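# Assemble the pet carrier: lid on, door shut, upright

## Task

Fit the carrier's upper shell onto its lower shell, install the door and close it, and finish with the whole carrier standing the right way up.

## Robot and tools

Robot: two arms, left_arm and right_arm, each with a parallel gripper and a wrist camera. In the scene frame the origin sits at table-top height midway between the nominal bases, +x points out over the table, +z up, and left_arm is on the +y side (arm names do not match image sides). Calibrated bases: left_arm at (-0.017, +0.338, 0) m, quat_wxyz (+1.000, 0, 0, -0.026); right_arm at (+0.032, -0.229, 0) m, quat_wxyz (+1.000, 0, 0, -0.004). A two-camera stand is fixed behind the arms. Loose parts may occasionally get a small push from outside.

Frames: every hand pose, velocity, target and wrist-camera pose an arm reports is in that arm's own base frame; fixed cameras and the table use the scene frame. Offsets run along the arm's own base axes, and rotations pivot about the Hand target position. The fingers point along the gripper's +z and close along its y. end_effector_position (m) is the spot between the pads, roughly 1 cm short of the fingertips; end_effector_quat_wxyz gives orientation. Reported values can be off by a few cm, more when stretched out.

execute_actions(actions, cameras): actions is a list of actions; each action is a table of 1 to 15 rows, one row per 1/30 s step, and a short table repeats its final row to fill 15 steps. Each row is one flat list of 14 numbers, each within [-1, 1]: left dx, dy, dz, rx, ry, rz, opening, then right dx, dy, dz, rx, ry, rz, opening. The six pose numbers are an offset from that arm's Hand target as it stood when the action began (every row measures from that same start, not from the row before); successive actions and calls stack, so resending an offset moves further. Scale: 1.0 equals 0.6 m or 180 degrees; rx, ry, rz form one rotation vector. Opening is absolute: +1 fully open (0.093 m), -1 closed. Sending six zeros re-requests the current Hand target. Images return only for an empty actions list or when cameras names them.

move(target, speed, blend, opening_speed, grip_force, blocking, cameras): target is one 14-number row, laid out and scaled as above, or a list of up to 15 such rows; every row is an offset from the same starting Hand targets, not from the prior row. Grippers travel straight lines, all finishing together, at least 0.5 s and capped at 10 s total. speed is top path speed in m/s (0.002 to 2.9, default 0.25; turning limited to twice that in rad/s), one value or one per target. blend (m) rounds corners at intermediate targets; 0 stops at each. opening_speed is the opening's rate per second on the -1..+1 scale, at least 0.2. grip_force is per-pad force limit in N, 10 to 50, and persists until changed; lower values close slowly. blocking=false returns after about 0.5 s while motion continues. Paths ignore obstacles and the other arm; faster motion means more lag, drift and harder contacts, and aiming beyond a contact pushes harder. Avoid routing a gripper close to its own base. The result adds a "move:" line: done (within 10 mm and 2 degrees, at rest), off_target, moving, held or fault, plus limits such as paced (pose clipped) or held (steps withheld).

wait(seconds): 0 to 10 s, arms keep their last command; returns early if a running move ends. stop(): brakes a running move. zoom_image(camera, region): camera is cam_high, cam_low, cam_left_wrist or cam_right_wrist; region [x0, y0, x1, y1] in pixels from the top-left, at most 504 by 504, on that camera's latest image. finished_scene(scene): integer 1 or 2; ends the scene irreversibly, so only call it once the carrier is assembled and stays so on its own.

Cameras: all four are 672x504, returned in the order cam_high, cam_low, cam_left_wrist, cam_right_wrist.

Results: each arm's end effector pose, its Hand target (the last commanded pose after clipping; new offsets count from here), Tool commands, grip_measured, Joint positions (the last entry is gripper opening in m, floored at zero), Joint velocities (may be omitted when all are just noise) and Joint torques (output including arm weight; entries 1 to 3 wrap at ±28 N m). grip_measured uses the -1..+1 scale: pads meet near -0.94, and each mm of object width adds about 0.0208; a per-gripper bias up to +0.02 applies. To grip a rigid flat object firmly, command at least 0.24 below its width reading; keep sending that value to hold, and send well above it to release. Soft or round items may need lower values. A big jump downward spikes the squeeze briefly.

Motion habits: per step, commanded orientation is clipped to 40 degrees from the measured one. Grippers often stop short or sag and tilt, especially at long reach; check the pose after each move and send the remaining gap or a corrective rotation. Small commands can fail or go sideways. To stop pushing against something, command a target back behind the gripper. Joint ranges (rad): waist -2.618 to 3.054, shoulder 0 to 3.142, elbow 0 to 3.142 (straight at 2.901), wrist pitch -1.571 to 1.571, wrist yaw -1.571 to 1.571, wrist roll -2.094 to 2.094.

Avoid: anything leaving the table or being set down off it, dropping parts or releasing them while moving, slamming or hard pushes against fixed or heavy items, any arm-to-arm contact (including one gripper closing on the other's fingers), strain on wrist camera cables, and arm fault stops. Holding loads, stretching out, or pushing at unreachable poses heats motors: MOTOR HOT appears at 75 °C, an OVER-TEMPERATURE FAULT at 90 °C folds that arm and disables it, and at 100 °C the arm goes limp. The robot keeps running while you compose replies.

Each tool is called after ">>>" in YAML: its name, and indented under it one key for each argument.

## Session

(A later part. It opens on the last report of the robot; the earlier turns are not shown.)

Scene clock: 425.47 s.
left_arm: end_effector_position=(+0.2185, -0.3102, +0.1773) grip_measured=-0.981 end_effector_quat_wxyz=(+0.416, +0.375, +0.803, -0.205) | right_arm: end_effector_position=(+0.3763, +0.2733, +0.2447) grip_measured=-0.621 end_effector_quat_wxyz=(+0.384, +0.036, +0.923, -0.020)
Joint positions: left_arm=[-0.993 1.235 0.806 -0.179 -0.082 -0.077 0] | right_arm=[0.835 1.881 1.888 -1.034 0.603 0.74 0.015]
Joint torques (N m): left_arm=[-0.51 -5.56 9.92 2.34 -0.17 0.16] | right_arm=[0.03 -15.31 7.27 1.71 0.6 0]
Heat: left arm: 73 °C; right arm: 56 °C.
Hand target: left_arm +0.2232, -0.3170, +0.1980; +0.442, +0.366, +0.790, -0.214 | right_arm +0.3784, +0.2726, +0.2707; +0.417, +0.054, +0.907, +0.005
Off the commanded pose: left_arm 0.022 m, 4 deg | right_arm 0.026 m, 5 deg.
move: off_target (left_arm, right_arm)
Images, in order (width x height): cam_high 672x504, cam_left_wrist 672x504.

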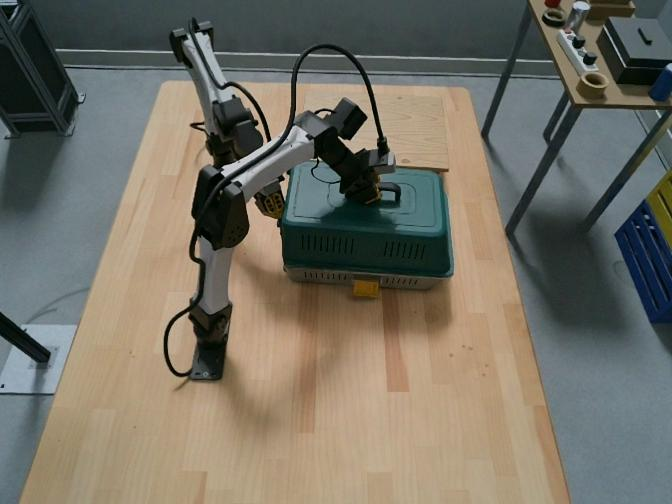

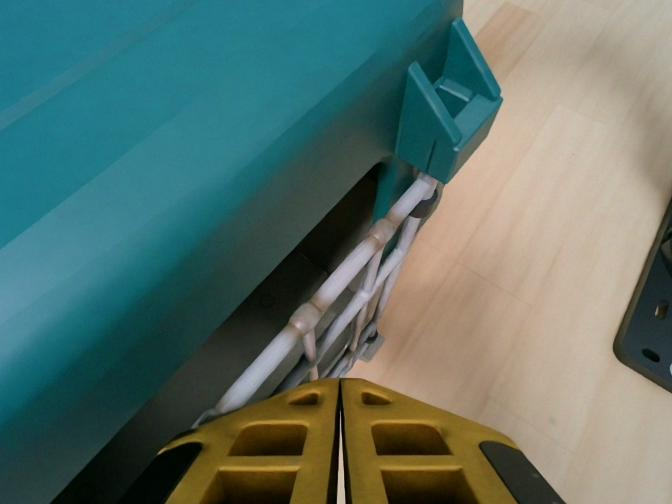

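>>> move:
  target: [0,0,0,0,0,0,-1,0.0,-0.001,-0.016,0,0.0,0,-1]
  speed: 0.04
  cameras: ["cam_high","cam_left_wrist","cam_low"]

>>> zoom_image:
  camera: "cam_left_wrist"
  region: [260, 0, 520, 300]

>>> zoom_image:
  camera: "cam_low"
  region: [210, 120, 530, 310]

Scene clock: 429.87 s.
left_arm: end_effector_position=(+0.2186, -0.3102, +0.1773) grip_measured=-0.981 end_effector_quat_wxyz=(+0.417, +0.375, +0.803, -0.204) | right_arm: end_effector_position=(+0.3761, +0.2714, +0.2400) grip_measured=-0.621 end_effector_quat_wxyz=(+0.388, +0.039, +0.921, -0.016)
Joint positions: left_arm=[-0.993 1.235 0.806 -0.179 -0.082 -0.077 0] | right_arm=[0.833 1.858 1.833 -0.988 0.604 0.74 0.015]
Joint torques (N m): left_arm=[-0.34 -5.65 9.77 2.36 -0.19 0.15] | right_arm=[0.12 -14.06 7.43 1.71 0.59 0]
Heat: left arm: 74 °C; right arm: 57 °C.
Hand target: left_arm +0.2231, -0.3171, +0.1980; +0.442, +0.366, +0.790, -0.214 | right_arm +0.3783, +0.2720, +0.2612; +0.417, +0.054, +0.907, +0.005
Off the commanded pose: left_arm 0.022 m, 4 deg | right_arm 0.021 m, 5 deg.
move: off_target (left_arm, right_arm)
Images, in order (width x height): cam_high 672x504, cam_low 672x504, cam_left_wrist 672x504.

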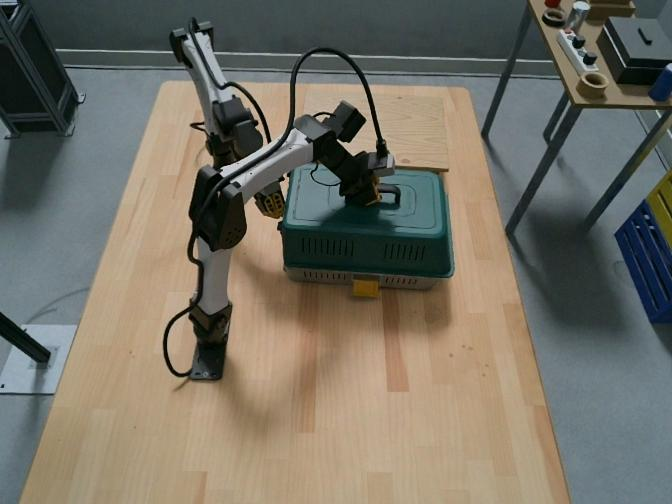

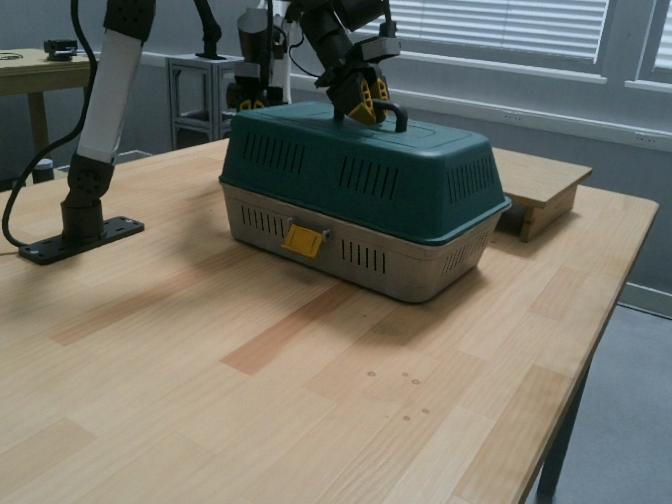

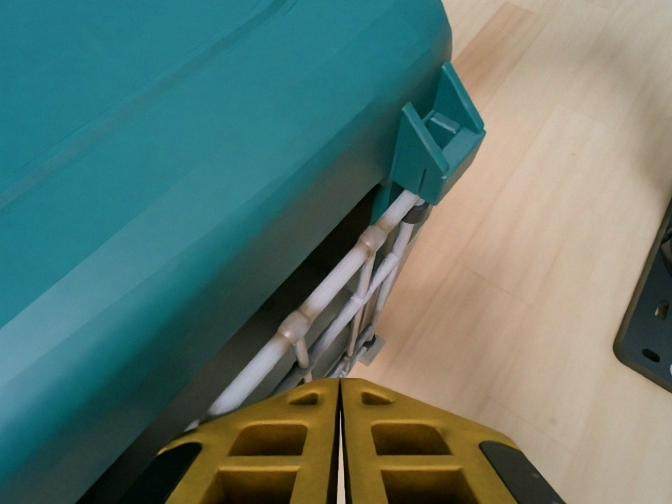

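Scaled by 1.680 from the camera's 672x504 image, which has a finer 960x720 frame.

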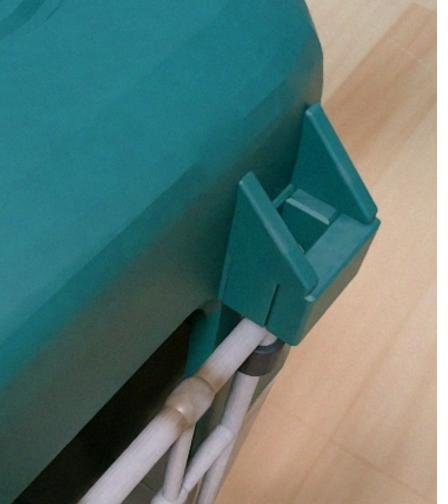

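Scaled by 1.575 from the camera's 672x504 image, which has a finer 960x720 frame.

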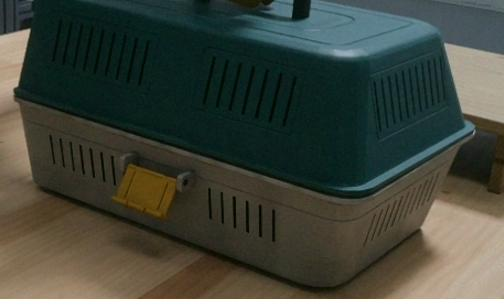

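>>> move:
  target: [-0.02,0,0,0,0,0,-1,0.0,0.0,-0.016,0,0.004,0,-1]
  speed: 0.04

>>> move:
  target:
    - [-0.04,0.02,0.01,0,0,0,-1,0,0,0,0,0,0,-1]
    - [-0.15,0.2,0.12,0.08,0.067,0.03,-1,0,0,0,0,0,0,-1]
  speed: 0.08
  cameras: ["cam_high","cam_left_wrist","cam_low"]

>>> zoom_image:
  camera: "cam_left_wrist"
  region: [0, 160, 260, 340]

>>> zoom_image:
  camera: "cam_low"
  region: [210, 120, 530, 310]

Scene clock: 436.20 s.
left_arm: end_effector_position=(+0.2099, -0.3153, +0.1801) grip_measured=-0.981 end_effector_quat_wxyz=(+0.422, +0.379, +0.798, -0.204) | right_arm: end_effector_position=(+0.3766, +0.2719, +0.2376) grip_measured=-0.621 end_effector_quat_wxyz=(+0.391, +0.041, +0.919, -0.012)
Joint positions: left_arm=[-1.036 1.228 0.806 -0.179 -0.118 -0.086 0] | right_arm=[0.833 1.851 1.809 -0.962 0.604 0.742 0.015]
Joint torques (N m): left_arm=[-0.39 -7.09 8.55 2.21 -0.19 0] | right_arm=[-0.1 -13.3 6.75 1.69 0.5 0]
Heat: left arm: 74 °C; right arm: 58 °C.
Hand target: left_arm +0.2111, -0.3171, +0.1981; +0.442, +0.366, +0.790, -0.215 | right_arm +0.3784, +0.2721, +0.2516; +0.411, +0.054, +0.910, +0.005
Off the commanded pose: left_arm 0.018 m, 3 deg | right_arm 0.014 m, 4 deg.
move: off_target (left_arm, right_arm)

Scene clock: 440.00 s.
left_arm: end_effector_position=(+0.1201, -0.1970, +0.2560) grip_measured=-0.981 end_effector_quat_wxyz=(+0.301, +0.367, +0.872, -0.119) | right_arm: end_effector_position=(+0.3766, +0.2719, +0.2376) grip_measured=-0.621 end_effector_quat_wxyz=(+0.391, +0.041, +0.919, -0.012)
Joint positions: left_arm=[-1.214 0.96 1.216 -1.214 -0.263 -0.333 0] | right_arm=[0.833 1.851 1.809 -0.962 0.604 0.742 0.015]
Joint torques (N m): left_arm=[-0.38 -2.04 9.2 1.57 -0.31 -0.02] | right_arm=[-0.12 -13.31 6.71 1.69 0.5 0.01]
Heat: left arm: 74 °C; right arm: 57 °C.
Hand target: left_arm +0.1211, -0.1970, +0.2700; +0.317, +0.356, +0.869, -0.130 | right_arm +0.3784, +0.2721, +0.2516; +0.411, +0.054, +0.910, +0.005
Off the commanded pose: left_arm 0.014 m, 3 deg | right_arm 0.014 m, 4 deg.
move: off_target (left_arm, right_arm)
Images, in order (width x height): cam_high 672x504, cam_low 672x504, cam_left_wrist 672x504.

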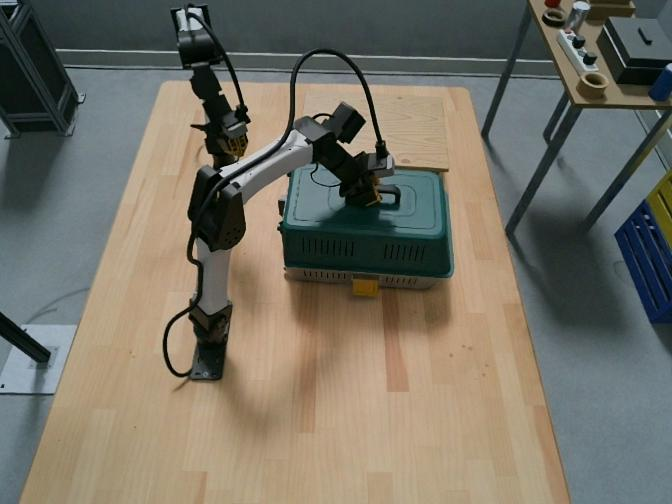

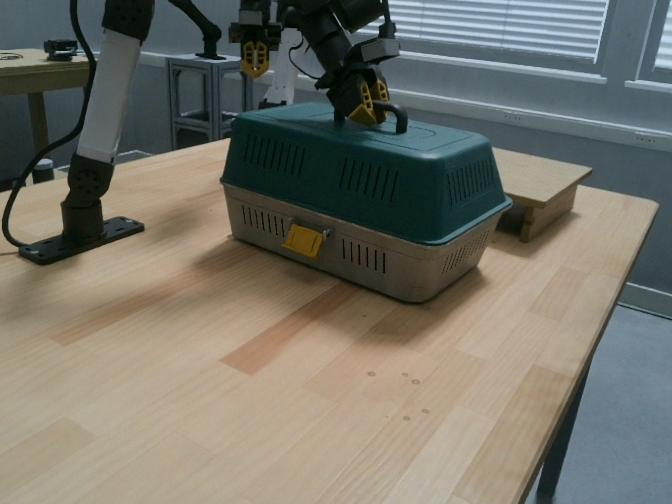

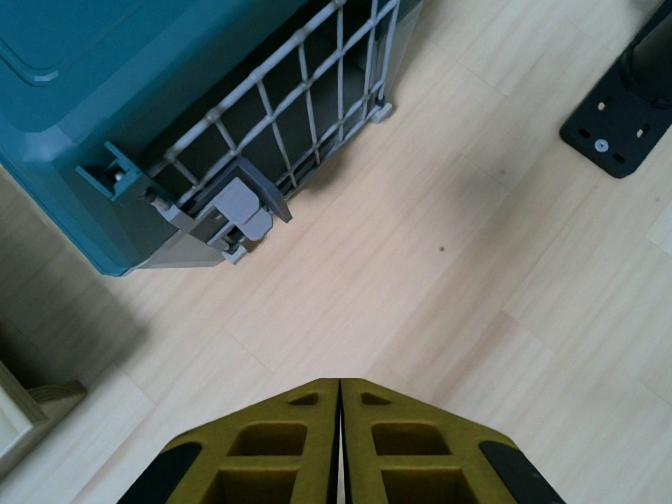

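Scaled by 1.938 from the camera's 672x504 image, which has a finer 960x720 frame.

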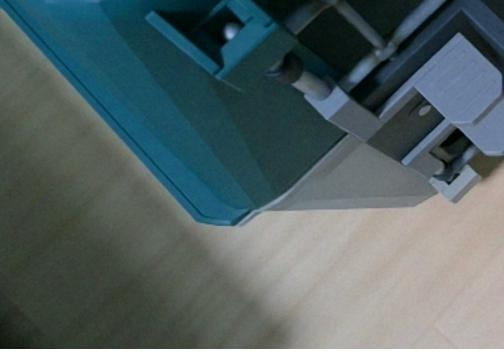

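Scaled by 1.575 from the camera's 672x504 image, which has a finer 960x720 frame.

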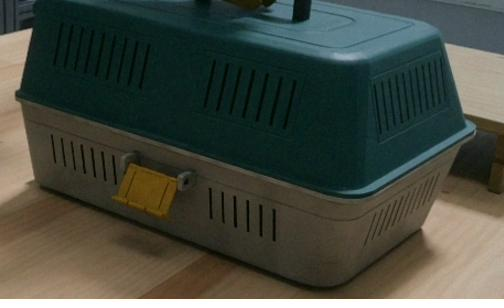

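>>> move:
  target: [0,0,0,0,0,0,-1,0,0,-0.026,0,0.014,0,-1]
  speed: 0.04

>>> move:
  target: [0,0,0,0,0,0,-1,0,0,0,0,0,0,0.2]
  opening_speed: 0.5
  cameras: ["cam_high","cam_right_wrist"]

Scene clock: 443.43 s.
left_arm: end_effector_position=(+0.1201, -0.1969, +0.2560) grip_measured=-0.981 end_effector_quat_wxyz=(+0.301, +0.367, +0.872, -0.119) | right_arm: end_effector_position=(+0.3773, +0.2709, +0.2365) grip_measured=-0.621 end_effector_quat_wxyz=(+0.390, +0.044, +0.920, -0.012)
Joint positions: left_arm=[-1.214 0.96 1.216 -1.214 -0.263 -0.334 0] | right_arm=[0.829 1.851 1.806 -0.96 0.601 0.745 0.015]
Joint torques (N m): left_arm=[-0.34 -2.1 9.1 1.62 -0.32 -0.01] | right_arm=[-0.69 -11.59 5.85 1.6 0.19 0.1]
Heat: left arm: 74 °C; right arm: 56 °C.
Hand target: left_arm +0.1212, -0.1970, +0.2700; +0.317, +0.356, +0.869, -0.130 | right_arm +0.3783, +0.2721, +0.2360; +0.391, +0.054, +0.919, +0.004
Off the commanded pose: left_arm 0.014 m, 3 deg | right_arm 0.002 m, 2 deg.
move: off_target (left_arm)

Scene clock: 446.03 s.
left_arm: end_effector_position=(+0.1201, -0.1969, +0.2560) grip_measured=-0.981 end_effector_quat_wxyz=(+0.301, +0.367, +0.872, -0.119) | right_arm: end_effector_position=(+0.3782, +0.2743, +0.2357) grip_measured=+0.197 end_effector_quat_wxyz=(+0.390, +0.046, +0.920, -0.002)
Joint positions: left_arm=[-1.214 0.96 1.216 -1.214 -0.263 -0.334 0] | right_arm=[0.829 1.851 1.801 -0.942 0.59 0.749 0.055]
Joint torques (N m): left_arm=[-0.64 -2 9.26 1.63 -0.31 0] | right_arm=[-0.69 -11.71 6.16 1.46 0.31 0.06]
Heat: left arm: 74 °C; right arm: 55 °C.
Hand target: left_arm +0.1212, -0.1970, +0.2700; +0.317, +0.356, +0.869, -0.130 | right_arm +0.3783, +0.2721, +0.2360; +0.391, +0.054, +0.919, +0.004
Off the commanded pose: left_arm 0.014 m, 3 deg | right_arm 0.002 m, 1 deg.
move: off_target (left_arm)
Images, in order (width x height): cam_high 672x504, cam_right_wrist 672x504.

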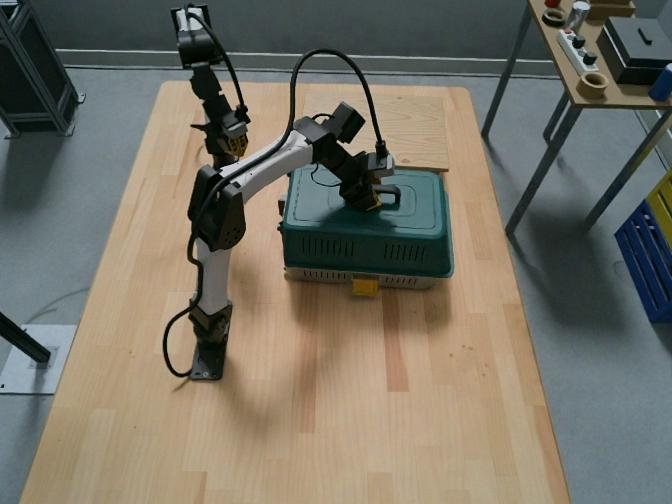

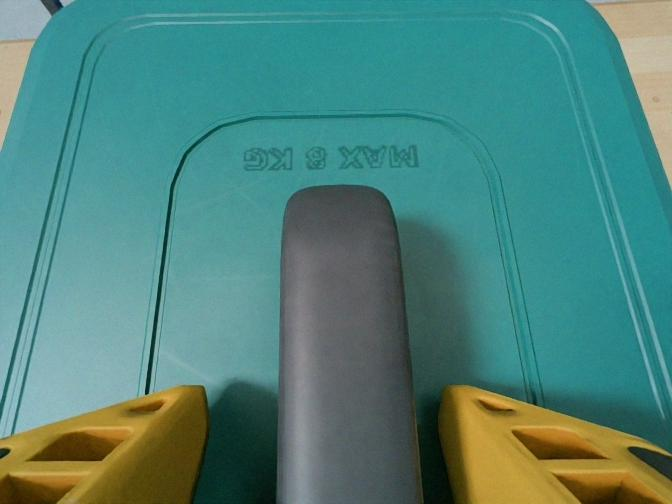

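>>> move:
  target:
    - [0,0,0,0,0,0,-1,-0.001,-0.004,0.002,0,0,0,0.6]
    - [0,0,0,0,0,0,-1,-0.03,-0.005,0.13,0,0,0,0.6]
    - [0,0.03,0.03,0,0,0,-1,-0.08,-0.5,0.17,0,0,0,0.6]
  speed: 0.15
  cameras: ["all"]

>>> zoom_image:
  camera: "cam_left_wrist"
  region: [60, 60, 420, 330]

>>> zoom_image:
  camera: "cam_low"
  region: [210, 90, 530, 310]

Scene clock: 453.57 s.
left_arm: end_effector_position=(+0.1214, -0.1797, +0.2755) grip_measured=-0.981 end_effector_quat_wxyz=(+0.306, +0.357, +0.875, -0.117) | right_arm: end_effector_position=(+0.3315, -0.0281, +0.3336) grip_measured=+0.598 end_effector_quat_wxyz=(+0.383, +0.059, +0.922, +0.002)
Joint positions: left_arm=[-1.176 0.943 1.294 -1.299 -0.258 -0.318 0] | right_arm=[-0.099 1.301 1.636 -1.121 -0.029 0.041 0.074]
Joint torques (N m): left_arm=[0.58 -1.91 8.83 1.57 -0.04 0.28] | right_arm=[-0.76 -5.46 7.08 1.83 -0.12 -0.18]
Heat: left arm: 73 °C; right arm: 54 °C.
Hand target: left_arm +0.1211, -0.1791, +0.2881; +0.317, +0.356, +0.869, -0.130 | right_arm +0.3303, -0.0281, +0.3380; +0.391, +0.054, +0.919, +0.004
Off the commanded pose: left_arm 0.013 m, 2 deg | right_arm 0.005 m, 1 deg.
move: off_target (left_arm)

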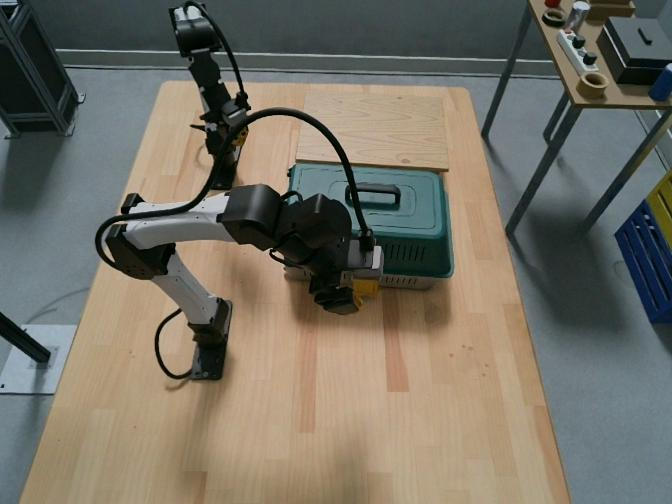

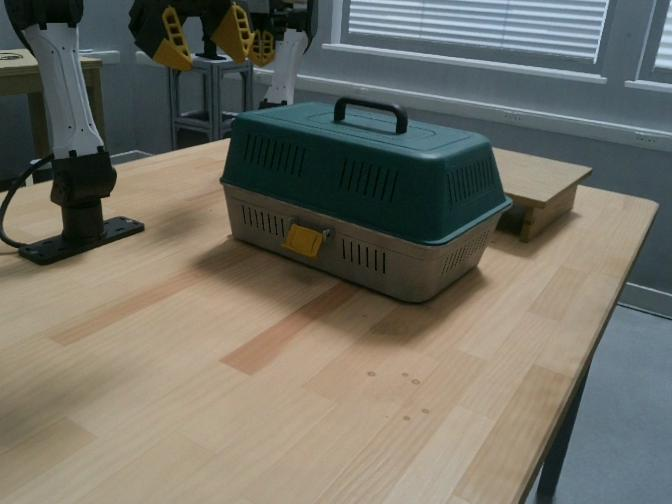

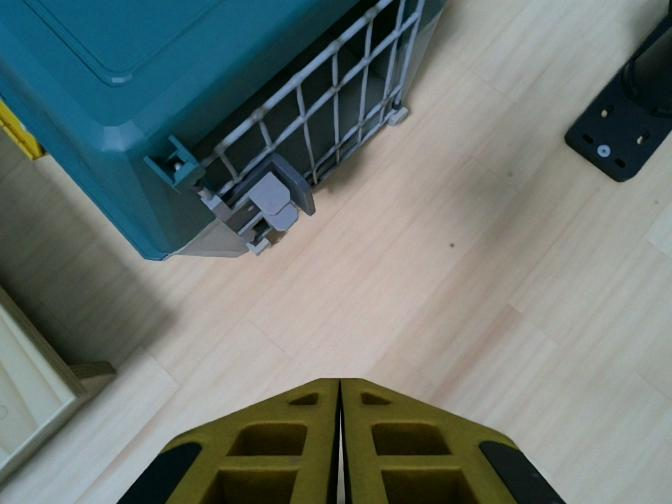

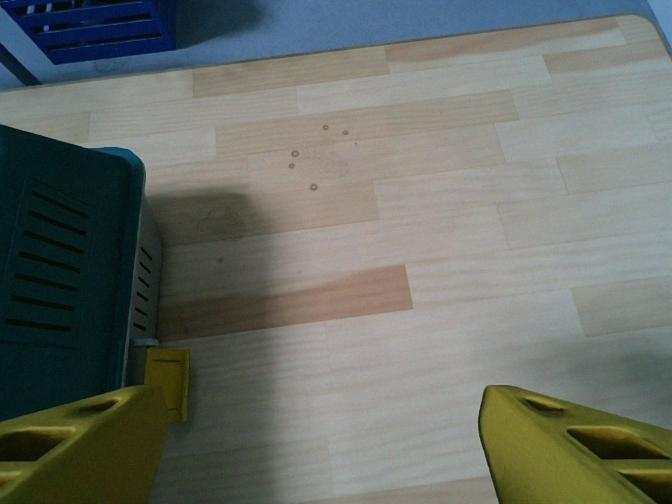

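Scaled by 1.400 from the camera's 672x504 image, which has a finer 960x720 frame.

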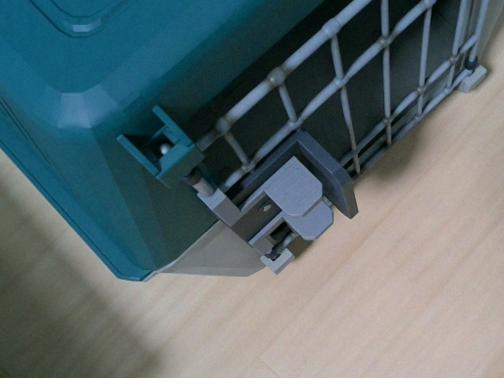

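Scaled by 1.575 from the camera's 672x504 image, which has a finer 960x720 frame.

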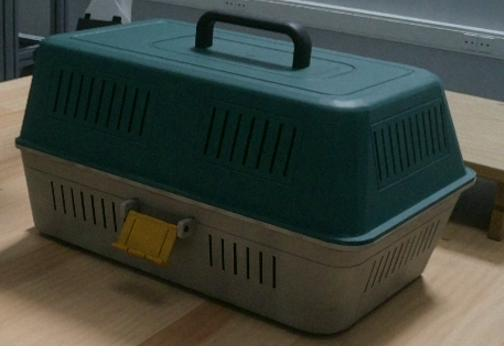

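Identical to scene 1's finished state.

>>> finished_scene:
  scene: 2

The scene is finished: the task was done.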